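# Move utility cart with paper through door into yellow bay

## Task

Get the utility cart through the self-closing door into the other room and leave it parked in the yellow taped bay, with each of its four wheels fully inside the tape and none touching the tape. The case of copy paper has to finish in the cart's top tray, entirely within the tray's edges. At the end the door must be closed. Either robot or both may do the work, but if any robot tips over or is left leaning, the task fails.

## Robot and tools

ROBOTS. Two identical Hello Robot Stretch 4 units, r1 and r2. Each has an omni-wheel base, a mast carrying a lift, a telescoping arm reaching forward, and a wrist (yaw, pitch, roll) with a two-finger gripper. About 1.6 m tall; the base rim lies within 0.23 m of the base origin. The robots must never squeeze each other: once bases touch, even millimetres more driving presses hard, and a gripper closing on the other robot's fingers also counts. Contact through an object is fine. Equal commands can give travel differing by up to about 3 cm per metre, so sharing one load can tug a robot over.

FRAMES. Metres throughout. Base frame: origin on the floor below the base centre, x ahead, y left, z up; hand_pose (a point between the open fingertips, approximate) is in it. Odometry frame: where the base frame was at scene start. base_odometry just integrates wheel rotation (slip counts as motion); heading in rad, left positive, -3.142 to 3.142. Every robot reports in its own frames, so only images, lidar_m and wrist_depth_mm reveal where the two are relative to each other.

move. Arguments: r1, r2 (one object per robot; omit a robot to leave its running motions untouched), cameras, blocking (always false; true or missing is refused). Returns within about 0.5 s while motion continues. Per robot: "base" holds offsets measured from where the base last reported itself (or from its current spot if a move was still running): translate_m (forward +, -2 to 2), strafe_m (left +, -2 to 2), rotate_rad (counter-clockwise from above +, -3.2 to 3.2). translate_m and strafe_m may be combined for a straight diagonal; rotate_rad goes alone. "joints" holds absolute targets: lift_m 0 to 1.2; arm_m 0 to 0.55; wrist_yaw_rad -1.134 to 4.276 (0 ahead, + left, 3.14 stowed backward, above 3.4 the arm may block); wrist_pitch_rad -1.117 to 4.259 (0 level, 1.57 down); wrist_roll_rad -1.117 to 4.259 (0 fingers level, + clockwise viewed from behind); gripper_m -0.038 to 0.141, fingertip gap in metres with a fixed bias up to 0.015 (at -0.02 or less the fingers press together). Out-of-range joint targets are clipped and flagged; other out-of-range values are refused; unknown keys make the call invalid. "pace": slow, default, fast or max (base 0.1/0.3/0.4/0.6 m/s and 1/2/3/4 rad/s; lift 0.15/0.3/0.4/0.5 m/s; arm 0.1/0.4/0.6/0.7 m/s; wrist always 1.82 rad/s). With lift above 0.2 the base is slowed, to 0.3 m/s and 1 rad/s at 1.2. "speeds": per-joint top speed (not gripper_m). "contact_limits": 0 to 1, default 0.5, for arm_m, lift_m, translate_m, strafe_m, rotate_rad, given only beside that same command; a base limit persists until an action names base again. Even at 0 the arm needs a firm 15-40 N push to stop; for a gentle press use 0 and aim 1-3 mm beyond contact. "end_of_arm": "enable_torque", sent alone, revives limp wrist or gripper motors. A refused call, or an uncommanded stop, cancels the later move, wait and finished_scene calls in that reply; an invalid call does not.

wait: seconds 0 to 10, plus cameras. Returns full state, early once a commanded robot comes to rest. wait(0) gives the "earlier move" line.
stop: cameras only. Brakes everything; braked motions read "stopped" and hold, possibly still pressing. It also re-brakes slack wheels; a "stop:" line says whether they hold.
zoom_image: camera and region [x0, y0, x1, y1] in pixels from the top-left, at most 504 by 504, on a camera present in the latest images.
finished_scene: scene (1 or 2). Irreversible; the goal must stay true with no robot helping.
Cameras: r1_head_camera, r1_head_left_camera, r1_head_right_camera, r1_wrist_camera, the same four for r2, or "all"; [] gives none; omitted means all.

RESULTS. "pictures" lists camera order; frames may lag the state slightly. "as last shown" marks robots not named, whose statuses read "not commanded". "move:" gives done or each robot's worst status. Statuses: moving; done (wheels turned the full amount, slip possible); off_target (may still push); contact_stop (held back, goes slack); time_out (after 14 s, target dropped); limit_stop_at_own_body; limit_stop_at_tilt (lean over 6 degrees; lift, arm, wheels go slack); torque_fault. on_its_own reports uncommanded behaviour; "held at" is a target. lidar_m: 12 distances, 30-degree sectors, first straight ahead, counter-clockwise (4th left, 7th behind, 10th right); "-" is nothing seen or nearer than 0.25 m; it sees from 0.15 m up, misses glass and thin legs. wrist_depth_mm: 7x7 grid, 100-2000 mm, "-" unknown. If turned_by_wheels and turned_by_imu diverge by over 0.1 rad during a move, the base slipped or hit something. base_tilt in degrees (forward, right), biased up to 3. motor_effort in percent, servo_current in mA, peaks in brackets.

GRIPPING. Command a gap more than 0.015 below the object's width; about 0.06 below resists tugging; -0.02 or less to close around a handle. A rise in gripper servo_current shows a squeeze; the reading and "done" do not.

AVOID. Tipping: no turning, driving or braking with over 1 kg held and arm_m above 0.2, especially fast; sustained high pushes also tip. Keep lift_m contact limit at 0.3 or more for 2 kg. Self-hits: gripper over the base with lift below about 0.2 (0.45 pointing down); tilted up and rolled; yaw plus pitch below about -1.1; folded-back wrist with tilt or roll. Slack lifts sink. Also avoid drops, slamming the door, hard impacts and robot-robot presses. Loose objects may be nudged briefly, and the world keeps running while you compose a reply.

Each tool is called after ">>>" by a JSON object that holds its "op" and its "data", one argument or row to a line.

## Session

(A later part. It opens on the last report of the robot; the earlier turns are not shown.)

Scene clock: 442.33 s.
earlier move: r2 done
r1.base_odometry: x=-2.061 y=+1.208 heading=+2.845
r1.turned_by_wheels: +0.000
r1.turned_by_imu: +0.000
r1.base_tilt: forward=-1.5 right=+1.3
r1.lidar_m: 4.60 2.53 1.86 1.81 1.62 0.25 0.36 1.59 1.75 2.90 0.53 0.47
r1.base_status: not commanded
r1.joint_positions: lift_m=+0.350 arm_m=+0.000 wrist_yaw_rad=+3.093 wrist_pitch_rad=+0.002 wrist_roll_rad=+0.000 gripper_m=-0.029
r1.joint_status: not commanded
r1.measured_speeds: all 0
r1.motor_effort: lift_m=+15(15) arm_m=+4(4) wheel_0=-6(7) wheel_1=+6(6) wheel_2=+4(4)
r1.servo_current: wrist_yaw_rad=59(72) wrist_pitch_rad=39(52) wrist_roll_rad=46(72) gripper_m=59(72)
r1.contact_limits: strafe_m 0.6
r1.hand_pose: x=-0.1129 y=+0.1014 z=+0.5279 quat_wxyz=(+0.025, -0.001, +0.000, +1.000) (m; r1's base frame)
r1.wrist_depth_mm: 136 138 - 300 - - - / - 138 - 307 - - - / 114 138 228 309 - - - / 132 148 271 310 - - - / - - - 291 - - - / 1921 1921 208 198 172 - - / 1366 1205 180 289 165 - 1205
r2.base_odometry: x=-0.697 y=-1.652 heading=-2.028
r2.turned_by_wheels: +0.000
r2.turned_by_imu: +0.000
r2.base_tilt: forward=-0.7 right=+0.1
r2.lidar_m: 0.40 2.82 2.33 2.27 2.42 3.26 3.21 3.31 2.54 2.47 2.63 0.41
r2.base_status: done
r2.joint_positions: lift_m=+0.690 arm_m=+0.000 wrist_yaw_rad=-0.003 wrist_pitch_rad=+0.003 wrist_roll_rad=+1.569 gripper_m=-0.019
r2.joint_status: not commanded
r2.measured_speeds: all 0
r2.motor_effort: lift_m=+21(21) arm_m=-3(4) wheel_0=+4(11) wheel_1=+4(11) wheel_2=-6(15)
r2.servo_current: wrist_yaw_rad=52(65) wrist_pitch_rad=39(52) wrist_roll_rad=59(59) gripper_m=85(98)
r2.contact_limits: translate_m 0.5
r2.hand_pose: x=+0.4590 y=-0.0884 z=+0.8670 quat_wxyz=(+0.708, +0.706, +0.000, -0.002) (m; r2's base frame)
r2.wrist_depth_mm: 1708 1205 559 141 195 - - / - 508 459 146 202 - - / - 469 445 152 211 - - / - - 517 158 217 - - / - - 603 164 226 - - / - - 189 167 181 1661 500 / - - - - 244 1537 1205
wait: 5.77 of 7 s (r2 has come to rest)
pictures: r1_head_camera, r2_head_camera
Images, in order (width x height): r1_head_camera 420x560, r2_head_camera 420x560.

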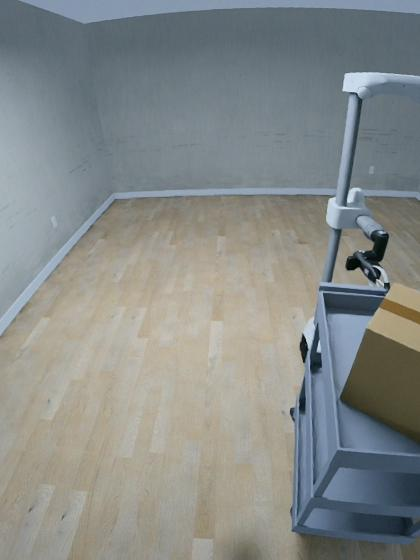

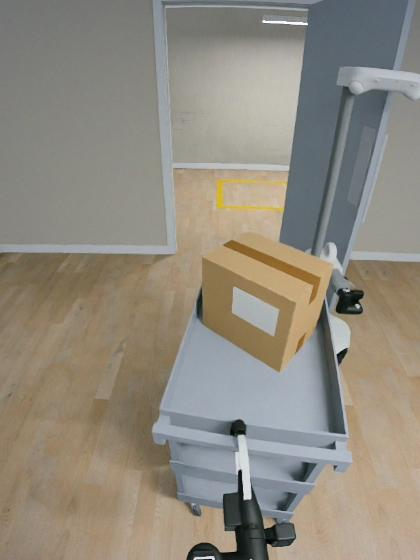

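>>> {"op": "move", "data": {
  "blocking": false,
  "r2": {"base":{"strafe_m":-0.09},"pace":"slow","contact_limits":{"strafe_m":0.8}},
  "cameras": []
}}

>>> {"op": "wait", "data": {
  "seconds": 2,
  "cameras": ["r2_head_camera","r1_head_camera","r1_head_right_camera"]
}}

Scene clock: 447.93 s.
move: r2 moving
r1: as last shown
r1.lidar_m: 4.60 2.54 1.87 1.79 1.63 0.25 0.36 1.57 1.75 2.91 0.53 0.47
r1.servo_current: wrist_yaw_rad=46(59) wrist_pitch_rad=39(52) wrist_roll_rad=59(65) gripper_m=65(65)
r1.contact_limits: strafe_m 0.6
r1.wrist_depth_mm: 136 138 - 300 - - - / - 138 - 306 - - - / 114 138 227 309 - - - / 132 148 271 310 - - - / - - - 293 - - - / 1921 1921 209 198 173 - - / 1366 1229 179 290 164 - 1229
r2.base_odometry: x=-0.710 y=-1.646 heading=-2.028
r2.turned_by_wheels: +0.000
r2.turned_by_imu: +0.001
r2.base_tilt: forward=-0.7 right=+0.1
r2.lidar_m: 0.40 2.80 2.34 2.30 2.45 3.26 3.21 3.26 2.51 2.45 2.64 0.41
r2.base_status: strafe_m moving
r2.joint_positions: lift_m=+0.690 arm_m=+0.000 wrist_yaw_rad=-0.001 wrist_pitch_rad=+0.003 wrist_roll_rad=+1.569 gripper_m=-0.019
r2.joint_status: not commanded
r2.measured_speeds: translate_m=+0.000 strafe_m=-0.055 rotate_rad=+0.000 lift_m=+0.000 arm_m=+0.000 wrist_yaw_rad=+0.025 wrist_pitch_rad=+0.000 wrist_roll_rad=+0.000
r2.motor_effort: lift_m=+21(21) arm_m=-3(4) wheel_0=+10(13) wheel_1=-5(8) wheel_2=+0(4)
r2.servo_current: wrist_yaw_rad=39(59) wrist_pitch_rad=46(46) wrist_roll_rad=46(52) gripper_m=85(91)
r2.contact_limits: strafe_m 0.8
r2.hand_pose: x=+0.4592 y=-0.0876 z=+0.8670 quat_wxyz=(+0.708, +0.706, +0.001, -0.001) (m; r2's base frame)
r2.wrist_depth_mm: - 1182 554 138 193 - - / - 496 449 143 200 - - / - 477 449 149 208 - - / - - 521 156 216 - - / - - 615 163 224 - - / - - 187 168 181 1618 500 / - - - - 243 1499 1229
pictures: none
No camera images: "cameras" was empty.

Scene clock: 449.47 s.
earlier move: r2 done
r1.base_odometry: x=-2.061 y=+1.208 heading=+2.845
r1.turned_by_wheels: +0.000
r1.turned_by_imu: +0.000
r1.base_tilt: forward=-1.5 right=+1.3
r1.lidar_m: 4.61 2.53 1.87 1.82 1.59 0.26 0.37 1.56 1.76 2.89 0.47 0.41
r1.base_status: not commanded
r1.joint_positions: lift_m=+0.350 arm_m=+0.000 wrist_yaw_rad=+3.093 wrist_pitch_rad=+0.002 wrist_roll_rad=+0.000 gripper_m=-0.029
r1.joint_status: not commanded
r1.measured_speeds: all 0
r1.motor_effort: lift_m=+15(15) arm_m=+4(4) wheel_0=-6(7) wheel_1=+6(6) wheel_2=+4(4)
r1.servo_current: wrist_yaw_rad=46(65) wrist_pitch_rad=39(52) wrist_roll_rad=72(78) gripper_m=59(65)
r1.contact_limits: strafe_m 0.6
r1.hand_pose: x=-0.1129 y=+0.1014 z=+0.5279 quat_wxyz=(+0.025, -0.001, +0.000, +1.000) (m; r1's base frame)
r1.wrist_depth_mm: 136 137 - 298 - - - / - 138 - 304 - - - / 114 138 229 307 - - - / 132 148 272 312 - - - / - - - 293 - - - / 1921 1921 209 198 173 - - / 1366 1205 180 289 164 - 1205
r2.base_odometry: x=-0.778 y=-1.613 heading=-2.028
r2.turned_by_wheels: +0.000
r2.turned_by_imu: +0.000
r2.base_tilt: forward=-0.7 right=+0.1
r2.lidar_m: 0.41 0.43 2.43 2.36 2.53 3.27 3.23 3.13 2.44 2.39 2.56 0.43
r2.base_status: done
r2.joint_positions: lift_m=+0.690 arm_m=+0.000 wrist_yaw_rad=+0.003 wrist_pitch_rad=+0.003 wrist_roll_rad=+1.569 gripper_m=-0.019
r2.joint_status: not commanded
r2.measured_speeds: all 0
r2.motor_effort: lift_m=+21(21) arm_m=-3(4) wheel_0=+7(13) wheel_1=-4(8) wheel_2=+0(4)
r2.servo_current: wrist_yaw_rad=59(59) wrist_pitch_rad=39(46) wrist_roll_rad=52(65) gripper_m=91(91)
r2.contact_limits: strafe_m 0.8
r2.hand_pose: x=+0.4595 y=-0.0866 z=+0.8670 quat_wxyz=(+0.708, +0.706, +0.002, +0.000) (m; r2's base frame)
r2.wrist_depth_mm: 1499 - 1397 154 211 1182 - / - - 559 157 215 - - / - 473 445 161 219 820 - / - - 492 163 224 788 - / - - 559 167 228 - - / - - 189 170 181 - - / - - - - 236 1499 508
wait: 1.53 of 2 s (r2 has come to rest)
pictures: r1_head_camera, r1_head_right_camera, r2_head_camera
Images, in order (width x height): r1_head_camera 420x560, r1_head_right_camera 420x672, r2_head_camera 420x560.

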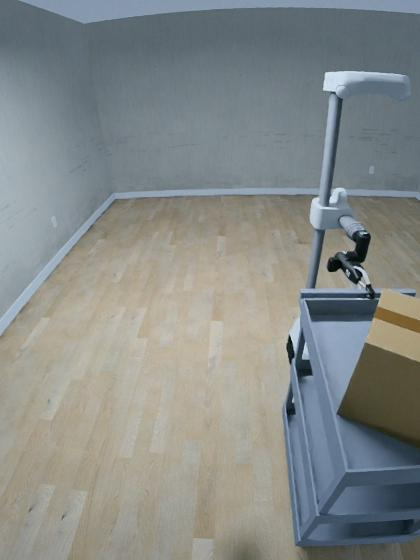

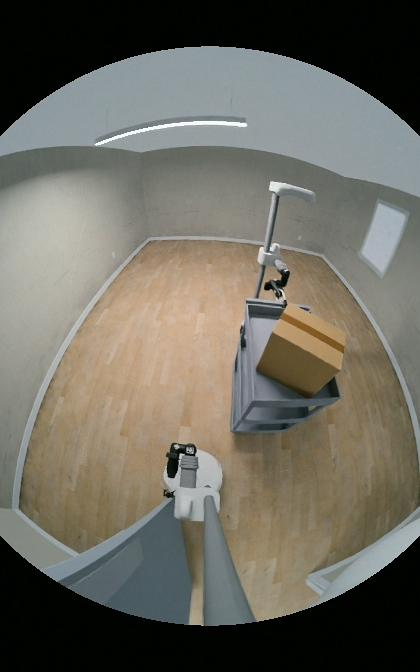

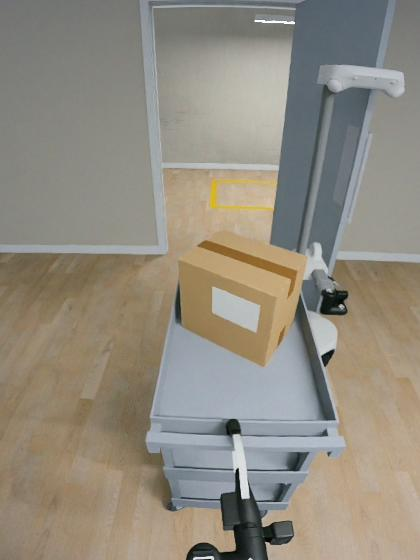

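>>> {"op": "move", "data": {
  "blocking": false,
  "r2": {"base":{"translate_m":-0.35,"strafe_m":0.05},"pace":"slow","contact_limits":{"translate_m":0.8}},
  "cameras": []
}}

>>> {"op": "wait", "data": {
  "seconds": 5,
  "cameras": []
}}

>>> {"op": "move", "data": {
  "blocking": false,
  "r2": {"base":{"strafe_m":-0.2},"pace":"slow","contact_limits":{"strafe_m":0.8}},
  "cameras": []
}}

>>> {"op": "wait", "data": {
  "seconds": 3,
  "cameras": ["r2_head_camera"]
}}

>>> {"op": "move", "data": {
  "blocking": false,
  "r2": {"base":{"translate_m":0.4,"strafe_m":0.2},"pace":"slow","contact_limits":{"translate_m":0.5}},
  "cameras": []
}}

>>> {"op": "wait", "data": {
  "seconds": 7,
  "cameras": ["r2_head_camera","r1_head_camera"]
}}

Scene clock: 462.37 s.
move: r2 moving
r1: as last shown
r1.base_tilt: forward=-1.6 right=+1.3
r1.lidar_m: 4.59 2.50 1.87 1.82 1.64 0.25 0.37 1.58 1.78 2.91 0.51 0.43
r1.servo_current: wrist_yaw_rad=52(52) wrist_pitch_rad=46(46) wrist_roll_rad=59(65) gripper_m=59(65)
r1.contact_limits: strafe_m 0.6
r1.wrist_depth_mm: 136 138 - 300 - - - / - 138 - 306 - - - / 114 138 226 307 - - - / 132 148 270 312 - - - / - - - 291 - - - / 1983 1983 209 197 172 - - / 1366 1205 179 287 165 - 1229
r2.base_odometry: x=-0.771 y=-1.603 heading=-2.028
r2.turned_by_wheels: +0.000
r2.turned_by_imu: +0.000
r2.base_tilt: forward=-0.7 right=+0.1
r2.lidar_m: 0.41 0.42 2.41 2.36 2.51 3.25 3.20 3.16 2.44 2.39 2.57 0.43
r2.base_status: translate_m moving; strafe_m moving
r2.joint_positions: lift_m=+0.690 arm_m=+0.000 wrist_yaw_rad=+0.003 wrist_pitch_rad=+0.003 wrist_roll_rad=+1.569 gripper_m=-0.019
r2.joint_status: not commanded
r2.measured_speeds: translate_m=-0.049 strafe_m=+0.007 rotate_rad=+0.001 lift_m=+0.000 arm_m=+0.000 wrist_yaw_rad=+0.000 wrist_pitch_rad=+0.000 wrist_roll_rad=+0.000
r2.motor_effort: lift_m=+21(21) arm_m=-3(4) wheel_0=-8(8) wheel_1=-8(9) wheel_2=+13(13)
r2.servo_current: wrist_yaw_rad=46(52) wrist_pitch_rad=46(46) wrist_roll_rad=39(59) gripper_m=91(91)
r2.contact_limits: translate_m 0.8
r2.hand_pose: x=+0.4595 y=-0.0866 z=+0.8670 quat_wxyz=(+0.708, +0.706, +0.002, +0.000) (m; r2's base frame)
r2.wrist_depth_mm: 1464 - - 155 212 1205 - / - - 564 159 216 768 - / - - 452 163 220 820 - / - - 492 165 224 - - / - - 554 167 229 - - / - - 187 170 182 - - / - - - - 236 1499 508
pictures: none
No camera images: "cameras" was empty.

Scene clock: 466.67 s.
earlier move: r2 done
r1.base_odometry: x=-2.061 y=+1.208 heading=+2.845
r1.turned_by_wheels: +0.000
r1.turned_by_imu: +0.000
r1.base_tilt: forward=-1.5 right=+1.3
r1.lidar_m: 1.09 2.50 1.86 1.80 1.61 0.25 0.36 1.59 1.76 2.91 0.97 0.76
r1.base_status: not commanded
r1.joint_positions: lift_m=+0.350 arm_m=+0.000 wrist_yaw_rad=+3.093 wrist_pitch_rad=+0.002 wrist_roll_rad=+0.000 gripper_m=-0.029
r1.joint_status: not commanded
r1.measured_speeds: all 0
r1.motor_effort: lift_m=+15(15) arm_m=+4(4) wheel_0=-6(7) wheel_1=+6(6) wheel_2=+4(4)
r1.servo_current: wrist_yaw_rad=39(65) wrist_pitch_rad=39(52) wrist_roll_rad=39(65) gripper_m=65(72)
r1.contact_limits: strafe_m 0.6
r1.hand_pose: x=-0.1129 y=+0.1014 z=+0.5279 quat_wxyz=(+0.025, -0.001, +0.000, +1.000) (m; r1's base frame)
r1.wrist_depth_mm: 136 138 - 301 - - - / - 138 - 306 - - - / 114 138 229 309 - - - / 132 148 271 310 - - - / - - - 293 - - - / 1921 1983 209 198 172 - - / 1366 1255 179 290 165 - 1255
r2.base_odometry: x=-0.578 y=-1.321 heading=-2.029
r2.turned_by_wheels: +0.000
r2.turned_by_imu: -0.001
r2.base_tilt: forward=-0.7 right=+0.1
r2.lidar_m: 0.39 3.13 2.40 2.34 2.49 2.90 2.85 3.03 2.47 2.41 2.57 0.39
r2.base_status: done
r2.joint_positions: lift_m=+0.690 arm_m=+0.000 wrist_yaw_rad=-0.001 wrist_pitch_rad=+0.003 wrist_roll_rad=+1.569 gripper_m=-0.019
r2.joint_status: not commanded
r2.measured_speeds: all 0
r2.motor_effort: lift_m=+21(21) arm_m=-3(4) wheel_0=-8(13) wheel_1=-5(9) wheel_2=+4(13)
r2.servo_current: wrist_yaw_rad=26(65) wrist_pitch_rad=39(52) wrist_roll_rad=39(65) gripper_m=85(98)
r2.contact_limits: translate_m 0.8
r2.hand_pose: x=+0.4592 y=-0.0878 z=+0.8670 quat_wxyz=(+0.708, +0.706, +0.001, -0.002) (m; r2's base frame)
r2.wrist_depth_mm: - - - 156 213 1308 - / - - 559 159 216 768 - / - - 452 162 220 820 - / - - 492 164 225 - - / - - 554 168 229 - - / - - 187 170 182 - - / - - - - 236 1618 508
wait: 4.30 of 5 s (r2 has come to rest)
pictures: none
No camera images: "cameras" was empty.

Scene clock: 467.17 s.
move: r2 moving
r1: as last shown
r1.base_tilt: forward=-1.6 right=+1.3
r1.lidar_m: 1.08 2.54 1.88 1.81 1.59 0.25 0.38 1.56 1.77 2.91 0.96 0.71
r1.servo_current: wrist_yaw_rad=52(59) wrist_pitch_rad=39(52) wrist_roll_rad=59(59) gripper_m=65(72)
r1.contact_limits: strafe_m 0.6
r1.wrist_depth_mm: 136 138 - 301 - - - / - 138 - 304 - - - / 114 138 228 307 - - - / 132 148 270 310 - - - / - - - 291 - - - / 1921 1921 208 198 173 - - / 1366 1182 179 290 164 - 1229
r2.base_odometry: x=-0.591 y=-1.315 heading=-2.028
r2.turned_by_wheels: +0.000
r2.turned_by_imu: +0.000
r2.base_tilt: forward=-0.7 right=+0.1
r2.lidar_m: 0.42 0.43 2.40 2.35 2.52 2.90 2.83 3.04 2.44 2.39 2.55 0.41
r2.base_status: strafe_m moving
r2.joint_positions: lift_m=+0.690 arm_m=+0.000 wrist_yaw_rad=+0.000 wrist_pitch_rad=+0.003 wrist_roll_rad=+1.569 gripper_m=-0.019
r2.joint_status: not commanded
r2.measured_speeds: translate_m=+0.000 strafe_m=-0.055 rotate_rad=-0.002 lift_m=+0.000 arm_m=+0.000 wrist_yaw_rad=+0.028 wrist_pitch_rad=+0.000 wrist_roll_rad=+0.000
r2.motor_effort: lift_m=+21(21) arm_m=-3(4) wheel_0=+10(10) wheel_1=-7(9) wheel_2=-1(3)
r2.servo_current: wrist_yaw_rad=46(52) wrist_pitch_rad=39(46) wrist_roll_rad=39(59) gripper_m=91(91)
r2.contact_limits: strafe_m 0.8
r2.hand_pose: x=+0.4593 y=-0.0873 z=+0.8670 quat_wxyz=(+0.708, +0.706, +0.001, -0.001) (m; r2's base frame)
r2.wrist_depth_mm: - - - 153 210 1281 - / - - 544 156 214 788 - / - 469 449 160 217 798 - / - - 488 163 223 - - / - - 564 167 228 - - / - - 188 170 181 - - / - - - - 237 1499 496
pictures: none
No camera images: "cameras" was empty.

Scene clock: 469.83 s.
earlier move: r2 done
r1.base_odometry: x=-2.061 y=+1.208 heading=+2.845
r1.turned_by_wheels: +0.000
r1.turned_by_imu: +0.000
r1.base_tilt: forward=-1.6 right=+1.3
r1.lidar_m: 0.86 2.50 1.90 1.82 1.62 0.25 0.38 1.60 1.72 2.92 3.07 0.68
r1.base_status: not commanded
r1.joint_positions: lift_m=+0.350 arm_m=+0.000 wrist_yaw_rad=+3.093 wrist_pitch_rad=+0.002 wrist_roll_rad=+0.000 gripper_m=-0.029
r1.joint_status: not commanded
r1.measured_speeds: all 0
r1.motor_effort: lift_m=+15(15) arm_m=+4(4) wheel_0=-6(7) wheel_1=+6(6) wheel_2=+4(4)
r1.servo_current: wrist_yaw_rad=39(72) wrist_pitch_rad=52(52) wrist_roll_rad=52(72) gripper_m=65(72)
r1.contact_limits: strafe_m 0.6
r1.hand_pose: x=-0.1129 y=+0.1014 z=+0.5279 quat_wxyz=(+0.025, -0.001, +0.000, +1.000) (m; r1's base frame)
r1.wrist_depth_mm: 136 137 - 301 - - - / - 138 - 304 - - - / 114 138 227 309 - - - / 132 148 270 310 - - - / - - - 293 - - - / 1863 1983 210 198 173 - - / 1336 1205 179 289 164 - 1229
r2.base_odometry: x=-0.757 y=-1.233 heading=-2.029
r2.turned_by_wheels: +0.000
r2.turned_by_imu: +0.000
r2.base_tilt: forward=-0.7 right=+0.1
r2.lidar_m: 0.35 0.39 2.62 2.53 2.72 2.92 2.86 2.97 2.23 2.20 2.35 0.43
r2.base_status: done
r2.joint_positions: lift_m=+0.690 arm_m=+0.000 wrist_yaw_rad=+0.003 wrist_pitch_rad=+0.003 wrist_roll_rad=+1.569 gripper_m=-0.019
r2.joint_status: not commanded
r2.measured_speeds: all 0
r2.motor_effort: lift_m=+21(21) arm_m=-4(4) wheel_0=+5(15) wheel_1=-4(9) wheel_2=+0(3)
r2.servo_current: wrist_yaw_rad=46(59) wrist_pitch_rad=39(52) wrist_roll_rad=52(65) gripper_m=85(91)
r2.contact_limits: strafe_m 0.8
r2.hand_pose: x=+0.4596 y=-0.0865 z=+0.8670 quat_wxyz=(+0.708, +0.706, +0.002, +0.000) (m; r2's base frame)
r2.wrist_depth_mm: - - - 192 257 1499 1182 / - 1863 - 187 250 1308 569 / - - - 182 245 798 - / - - 469 179 238 - - / - - 488 176 233 820 - / - - 190 170 182 - - / - - 564 - 224 - -
wait: 2.67 of 3 s (r2 has come to rest)
pictures: r2_head_camera
Images, in order (width x height): r2_head_camera 420x560.

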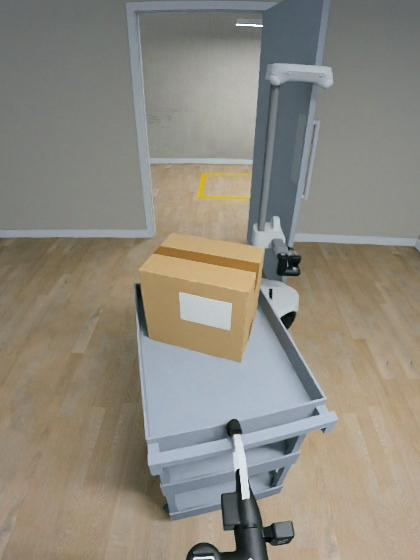

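Scene clock: 470.33 s.
move: r2 moving
r1: as last shown
r1.base_tilt: forward=-1.5 right=+1.3
r1.lidar_m: 0.83 2.49 1.86 1.81 1.63 0.25 0.36 1.60 1.75 2.90 3.09 0.69
r1.motor_effort: lift_m=+15(15) arm_m=+4(4) wheel_0=-6(6) wheel_1=+6(6) wheel_2=+4(4)
r1.servo_current: wrist_yaw_rad=65(65) wrist_pitch_rad=46(46) wrist_roll_rad=59(65) gripper_m=65(65)
r1.contact_limits: strafe_m 0.6
r1.wrist_depth_mm: 136 138 - 300 - - - / - 138 - 304 - - - / 114 138 228 307 - - - / 132 148 271 310 - - - / - - - 293 - - - / - 1921 209 198 172 - - / 1366 1229 180 290 164 - 1229
r2.base_odometry: x=-0.757 y=-1.246 heading=-2.029
r2.turned_by_wheels: +0.000
r2.turned_by_imu: +0.000
r2.base_tilt: forward=-0.7 right=+0.1
r2.lidar_m: 0.35 0.36 2.59 2.52 2.70 2.93 2.86 2.95 2.26 2.21 2.36 0.42
r2.base_status: translate_m moving; strafe_m moving
r2.joint_positions: lift_m=+0.690 arm_m=+0.000 wrist_yaw_rad=+0.000 wrist_pitch_rad=+0.003 wrist_roll_rad=+1.569 gripper_m=-0.019
r2.joint_status: not commanded
r2.measured_speeds: translate_m=+0.049 strafe_m=+0.024 rotate_rad=-0.003 lift_m=+0.000 arm_m=+0.000 wrist_yaw_rad=-0.015 wrist_pitch_rad=+0.000 wrist_roll_rad=+0.000
r2.motor_effort: lift_m=+21(21) arm_m=-3(4) wheel_0=+4(9) wheel_1=+8(9) wheel_2=-11(13)
r2.servo_current: wrist_yaw_rad=52(65) wrist_pitch_rad=33(39) wrist_roll_rad=46(59) gripper_m=91(91)
r2.contact_limits: translate_m 0.5
r2.hand_pose: x=+0.4593 y=-0.0875 z=+0.8670 quat_wxyz=(+0.708, +0.706, +0.001, -0.001) (m; r2's base frame)
r2.wrist_depth_mm: - - - 194 258 1618 1182 / - - - 189 252 1308 521 / - - - 183 245 798 - / - - 469 180 238 - - / - - 488 176 233 831 - / - - 189 169 181 - - / - - 554 - 222 - -
pictures: none
No camera images: "cameras" was empty.

Scene clock: 475.50 s.
earlier move: r2 done
r1.base_odometry: x=-2.061 y=+1.208 heading=+2.845
r1.turned_by_wheels: +0.000
r1.turned_by_imu: +0.000
r1.base_tilt: forward=-1.6 right=+1.3
r1.lidar_m: 4.59 2.53 1.86 1.81 1.64 0.25 0.34 1.60 1.75 2.92 0.47 0.38
r1.base_status: not commanded
r1.joint_positions: lift_m=+0.350 arm_m=+0.000 wrist_yaw_rad=+3.093 wrist_pitch_rad=+0.002 wrist_roll_rad=+0.000 gripper_m=-0.029
r1.joint_status: not commanded
r1.measured_speeds: all 0
r1.motor_effort: lift_m=+15(15) arm_m=+4(4) wheel_0=-6(7) wheel_1=+6(6) wheel_2=+4(4)
r1.servo_current: wrist_yaw_rad=46(72) wrist_pitch_rad=46(52) wrist_roll_rad=46(65) gripper_m=59(72)
r1.contact_limits: strafe_m 0.6
r1.hand_pose: x=-0.1129 y=+0.1014 z=+0.5279 quat_wxyz=(+0.025, -0.001, +0.000, +1.000) (m; r1's base frame)
r1.wrist_depth_mm: 136 138 - 300 - - - / - 138 - 306 - - - / 114 138 228 309 - - - / 132 148 270 310 - - - / - - - 294 - - - / 1921 1921 210 198 172 - - / 1397 1205 180 289 164 - 1229
r2.base_odometry: x=-0.755 y=-1.680 heading=-2.028
r2.turned_by_wheels: +0.000
r2.turned_by_imu: -0.001
r2.base_tilt: forward=-0.7 right=+0.1
r2.lidar_m: 0.42 2.72 2.35 2.31 2.46 3.28 3.26 3.21 2.50 2.43 2.57 0.40
r2.base_status: done
r2.joint_positions: lift_m=+0.690 arm_m=+0.000 wrist_yaw_rad=-0.004 wrist_pitch_rad=+0.003 wrist_roll_rad=+1.569 gripper_m=-0.019
r2.joint_status: not commanded
r2.measured_speeds: all 0
r2.motor_effort: lift_m=+21(21) arm_m=-3(4) wheel_0=+3(9) wheel_1=+4(9) wheel_2=-7(14)
r2.servo_current: wrist_yaw_rad=46(65) wrist_pitch_rad=46(52) wrist_roll_rad=46(65) gripper_m=85(98)
r2.contact_limits: translate_m 0.5
r2.hand_pose: x=+0.4590 y=-0.0885 z=+0.8670 quat_wxyz=(+0.708, +0.706, +0.000, -0.002) (m; r2's base frame)
r2.wrist_depth_mm: 1464 1160 554 138 192 - - / - 459 436 143 199 - - / - 477 452 149 208 - - / - - 525 156 216 - - / - - 627 163 225 - - / - - 188 167 181 1576 512 / - - - - - 1576 1205
wait: 5.17 of 7 s (r2 has come to rest)
pictures: r1_head_camera, r2_head_camera
Images, in order (width x height): r1_head_camera 420x560, r2_head_camera 420x560.

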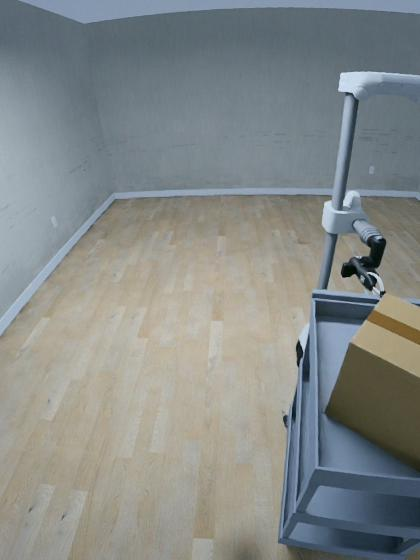

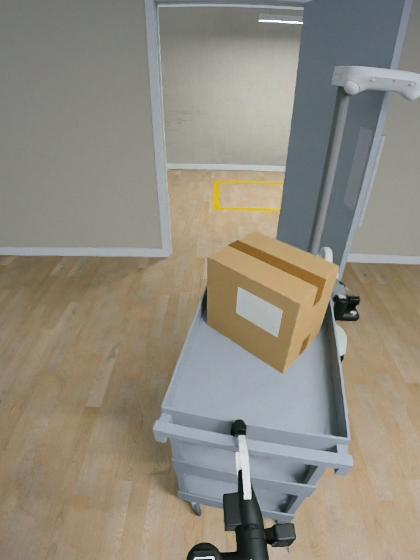

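>>> {"op": "move", "data": {
  "blocking": false,
  "r2": {"base":{"translate_m":-0.45,"strafe_m":0.08},"pace":"slow","contact_limits":{"translate_m":0.8}},
  "cameras": []
}}

>>> {"op": "wait", "data": {
  "seconds": 5.5,
  "cameras": ["r2_head_camera","r1_head_camera"]
}}

>>> {"op": "move", "data": {
  "blocking": false,
  "r2": {"base":{"strafe_m":-0.3},"pace":"slow","contact_limits":{"strafe_m":0.8}},
  "cameras": []
}}

>>> {"op": "wait", "data": {
  "seconds": 4.5,
  "cameras": ["r2_head_camera","r1_head_camera"]
}}

>>> {"op": "move", "data": {
  "blocking": false,
  "r2": {"base":{"translate_m":0.45,"strafe_m":0.15},"pace":"slow","contact_limits":{"translate_m":0.5}},
  "cameras": []
}}

>>> {"op": "wait", "data": {
  "seconds": 7,
  "cameras": ["r2_head_camera","r1_head_camera"]
}}

Scene clock: 494.30 s.
move: r2 moving
r1: as last shown
r1.lidar_m: 4.60 2.57 1.86 1.81 1.63 0.25 0.38 1.59 1.75 2.90 0.48 0.41
r1.motor_effort: lift_m=+15(15) arm_m=+4(4) wheel_0=-7(7) wheel_1=+6(6) wheel_2=+4(4)
r1.servo_current: wrist_yaw_rad=39(65) wrist_pitch_rad=39(46) wrist_roll_rad=46(59) gripper_m=65(65)
r1.contact_limits: strafe_m 0.6
r1.wrist_depth_mm: 136 137 - 301 - - - / - 138 - 304 - - - / 113 138 229 307 - - - / 132 148 270 310 - - - / - - - 293 - - - / 1921 1921 208 198 173 - - / 1397 1182 180 289 164 - 1255
r2.base_odometry: x=-0.748 y=-1.670 heading=-2.029
r2.turned_by_wheels: +0.000
r2.turned_by_imu: +0.000
r2.base_tilt: forward=-0.6 right=+0.1
r2.lidar_m: 0.42 2.78 2.35 2.30 2.45 3.29 3.27 3.27 2.49 2.44 2.61 0.40
r2.base_status: translate_m moving; strafe_m moving
r2.joint_positions: lift_m=+0.690 arm_m=+0.000 wrist_yaw_rad=-0.004 wrist_pitch_rad=+0.003 wrist_roll_rad=+1.569 gripper_m=-0.019
r2.joint_status: not commanded
r2.measured_speeds: translate_m=-0.049 strafe_m=+0.009 rotate_rad=+0.001 lift_m=+0.000 arm_m=+0.000 wrist_yaw_rad=+0.000 wrist_pitch_rad=+0.000 wrist_roll_rad=+0.000
r2.motor_effort: lift_m=+21(21) arm_m=-3(4) wheel_0=-10(12) wheel_1=-7(7) wheel_2=+11(11)
r2.servo_current: wrist_yaw_rad=46(59) wrist_pitch_rad=46(46) wrist_roll_rad=46(59) gripper_m=91(91)
r2.contact_limits: translate_m 0.8
r2.hand_pose: x=+0.4590 y=-0.0885 z=+0.8670 quat_wxyz=(+0.708, +0.706, +0.000, -0.002) (m; r2's base frame)
r2.wrist_depth_mm: 1464 1160 564 139 193 - - / - 466 442 143 202 - - / - 477 452 150 208 - - / - - 525 158 217 - - / - - 621 164 226 - - / - - 188 168 182 1661 508 / - - - - - 1499 1205
pictures: none
No camera images: "cameras" was empty.

Scene clock: 499.63 s.
earlier move: r2 done
r1.base_odometry: x=-2.061 y=+1.208 heading=+2.845
r1.turned_by_wheels: +0.000
r1.turned_by_imu: +0.000
r1.base_tilt: forward=-1.6 right=+1.3
r1.lidar_m: 4.61 2.52 1.87 1.80 1.63 0.25 0.38 1.57 1.76 2.91 3.07 0.85
r1.base_status: not commanded
r1.joint_positions: lift_m=+0.350 arm_m=+0.000 wrist_yaw_rad=+3.093 wrist_pitch_rad=+0.002 wrist_roll_rad=+0.000 gripper_m=-0.029
r1.joint_status: not commanded
r1.measured_speeds: all 0
r1.motor_effort: lift_m=+15(15) arm_m=+4(4) wheel_0=-7(7) wheel_1=+6(6) wheel_2=+4(4)
r1.servo_current: wrist_yaw_rad=39(72) wrist_pitch_rad=39(52) wrist_roll_rad=52(65) gripper_m=65(72)
r1.contact_limits: strafe_m 0.6
r1.hand_pose: x=-0.1129 y=+0.1014 z=+0.5279 quat_wxyz=(+0.025, -0.001, +0.000, +1.000) (m; r1's base frame)
r1.wrist_depth_mm: 136 138 - 301 - - - / - 138 - 304 - - - / 114 138 228 307 - - - / 132 148 268 312 - - - / - - - 293 - - - / 1983 1983 208 199 173 - - / 1397 1229 180 289 164 - 1229
r2.base_odometry: x=-0.484 y=-1.312 heading=-2.028
r2.turned_by_wheels: +0.001
r2.turned_by_imu: +0.002
r2.base_tilt: forward=-0.7 right=+0.1
r2.lidar_m: 0.39 3.00 2.34 2.26 2.39 2.86 2.79 2.98 2.53 2.47 2.64 0.40
r2.base_status: done
r2.joint_positions: lift_m=+0.690 arm_m=+0.000 wrist_yaw_rad=+0.001 wrist_pitch_rad=+0.003 wrist_roll_rad=+1.569 gripper_m=-0.019
r2.joint_status: not commanded
r2.measured_speeds: all 0
r2.motor_effort: lift_m=+21(21) arm_m=-4(4) wheel_0=-2(12) wheel_1=-4(9) wheel_2=+7(12)
r2.servo_current: wrist_yaw_rad=46(65) wrist_pitch_rad=46(52) wrist_roll_rad=52(59) gripper_m=91(104)
r2.contact_limits: translate_m 0.8
r2.hand_pose: x=+0.4594 y=-0.0871 z=+0.8670 quat_wxyz=(+0.708, +0.706, +0.002, -0.001) (m; r2's base frame)
r2.wrist_depth_mm: - 1430 544 138 190 - - / - 477 433 142 199 - - / - 480 452 148 208 - - / - - 525 156 216 - - / - - 621 163 225 - - / - - 187 169 182 1618 512 / - - - - 246 1537 1205
wait: 5.33 of 5.5 s (r2 has come to rest)
pictures: r1_head_camera, r2_head_camera
Images, in order (width x height): r1_head_camera 420x560, r2_head_camera 420x560.

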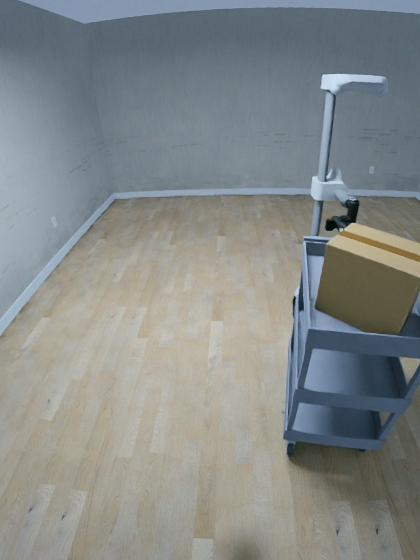

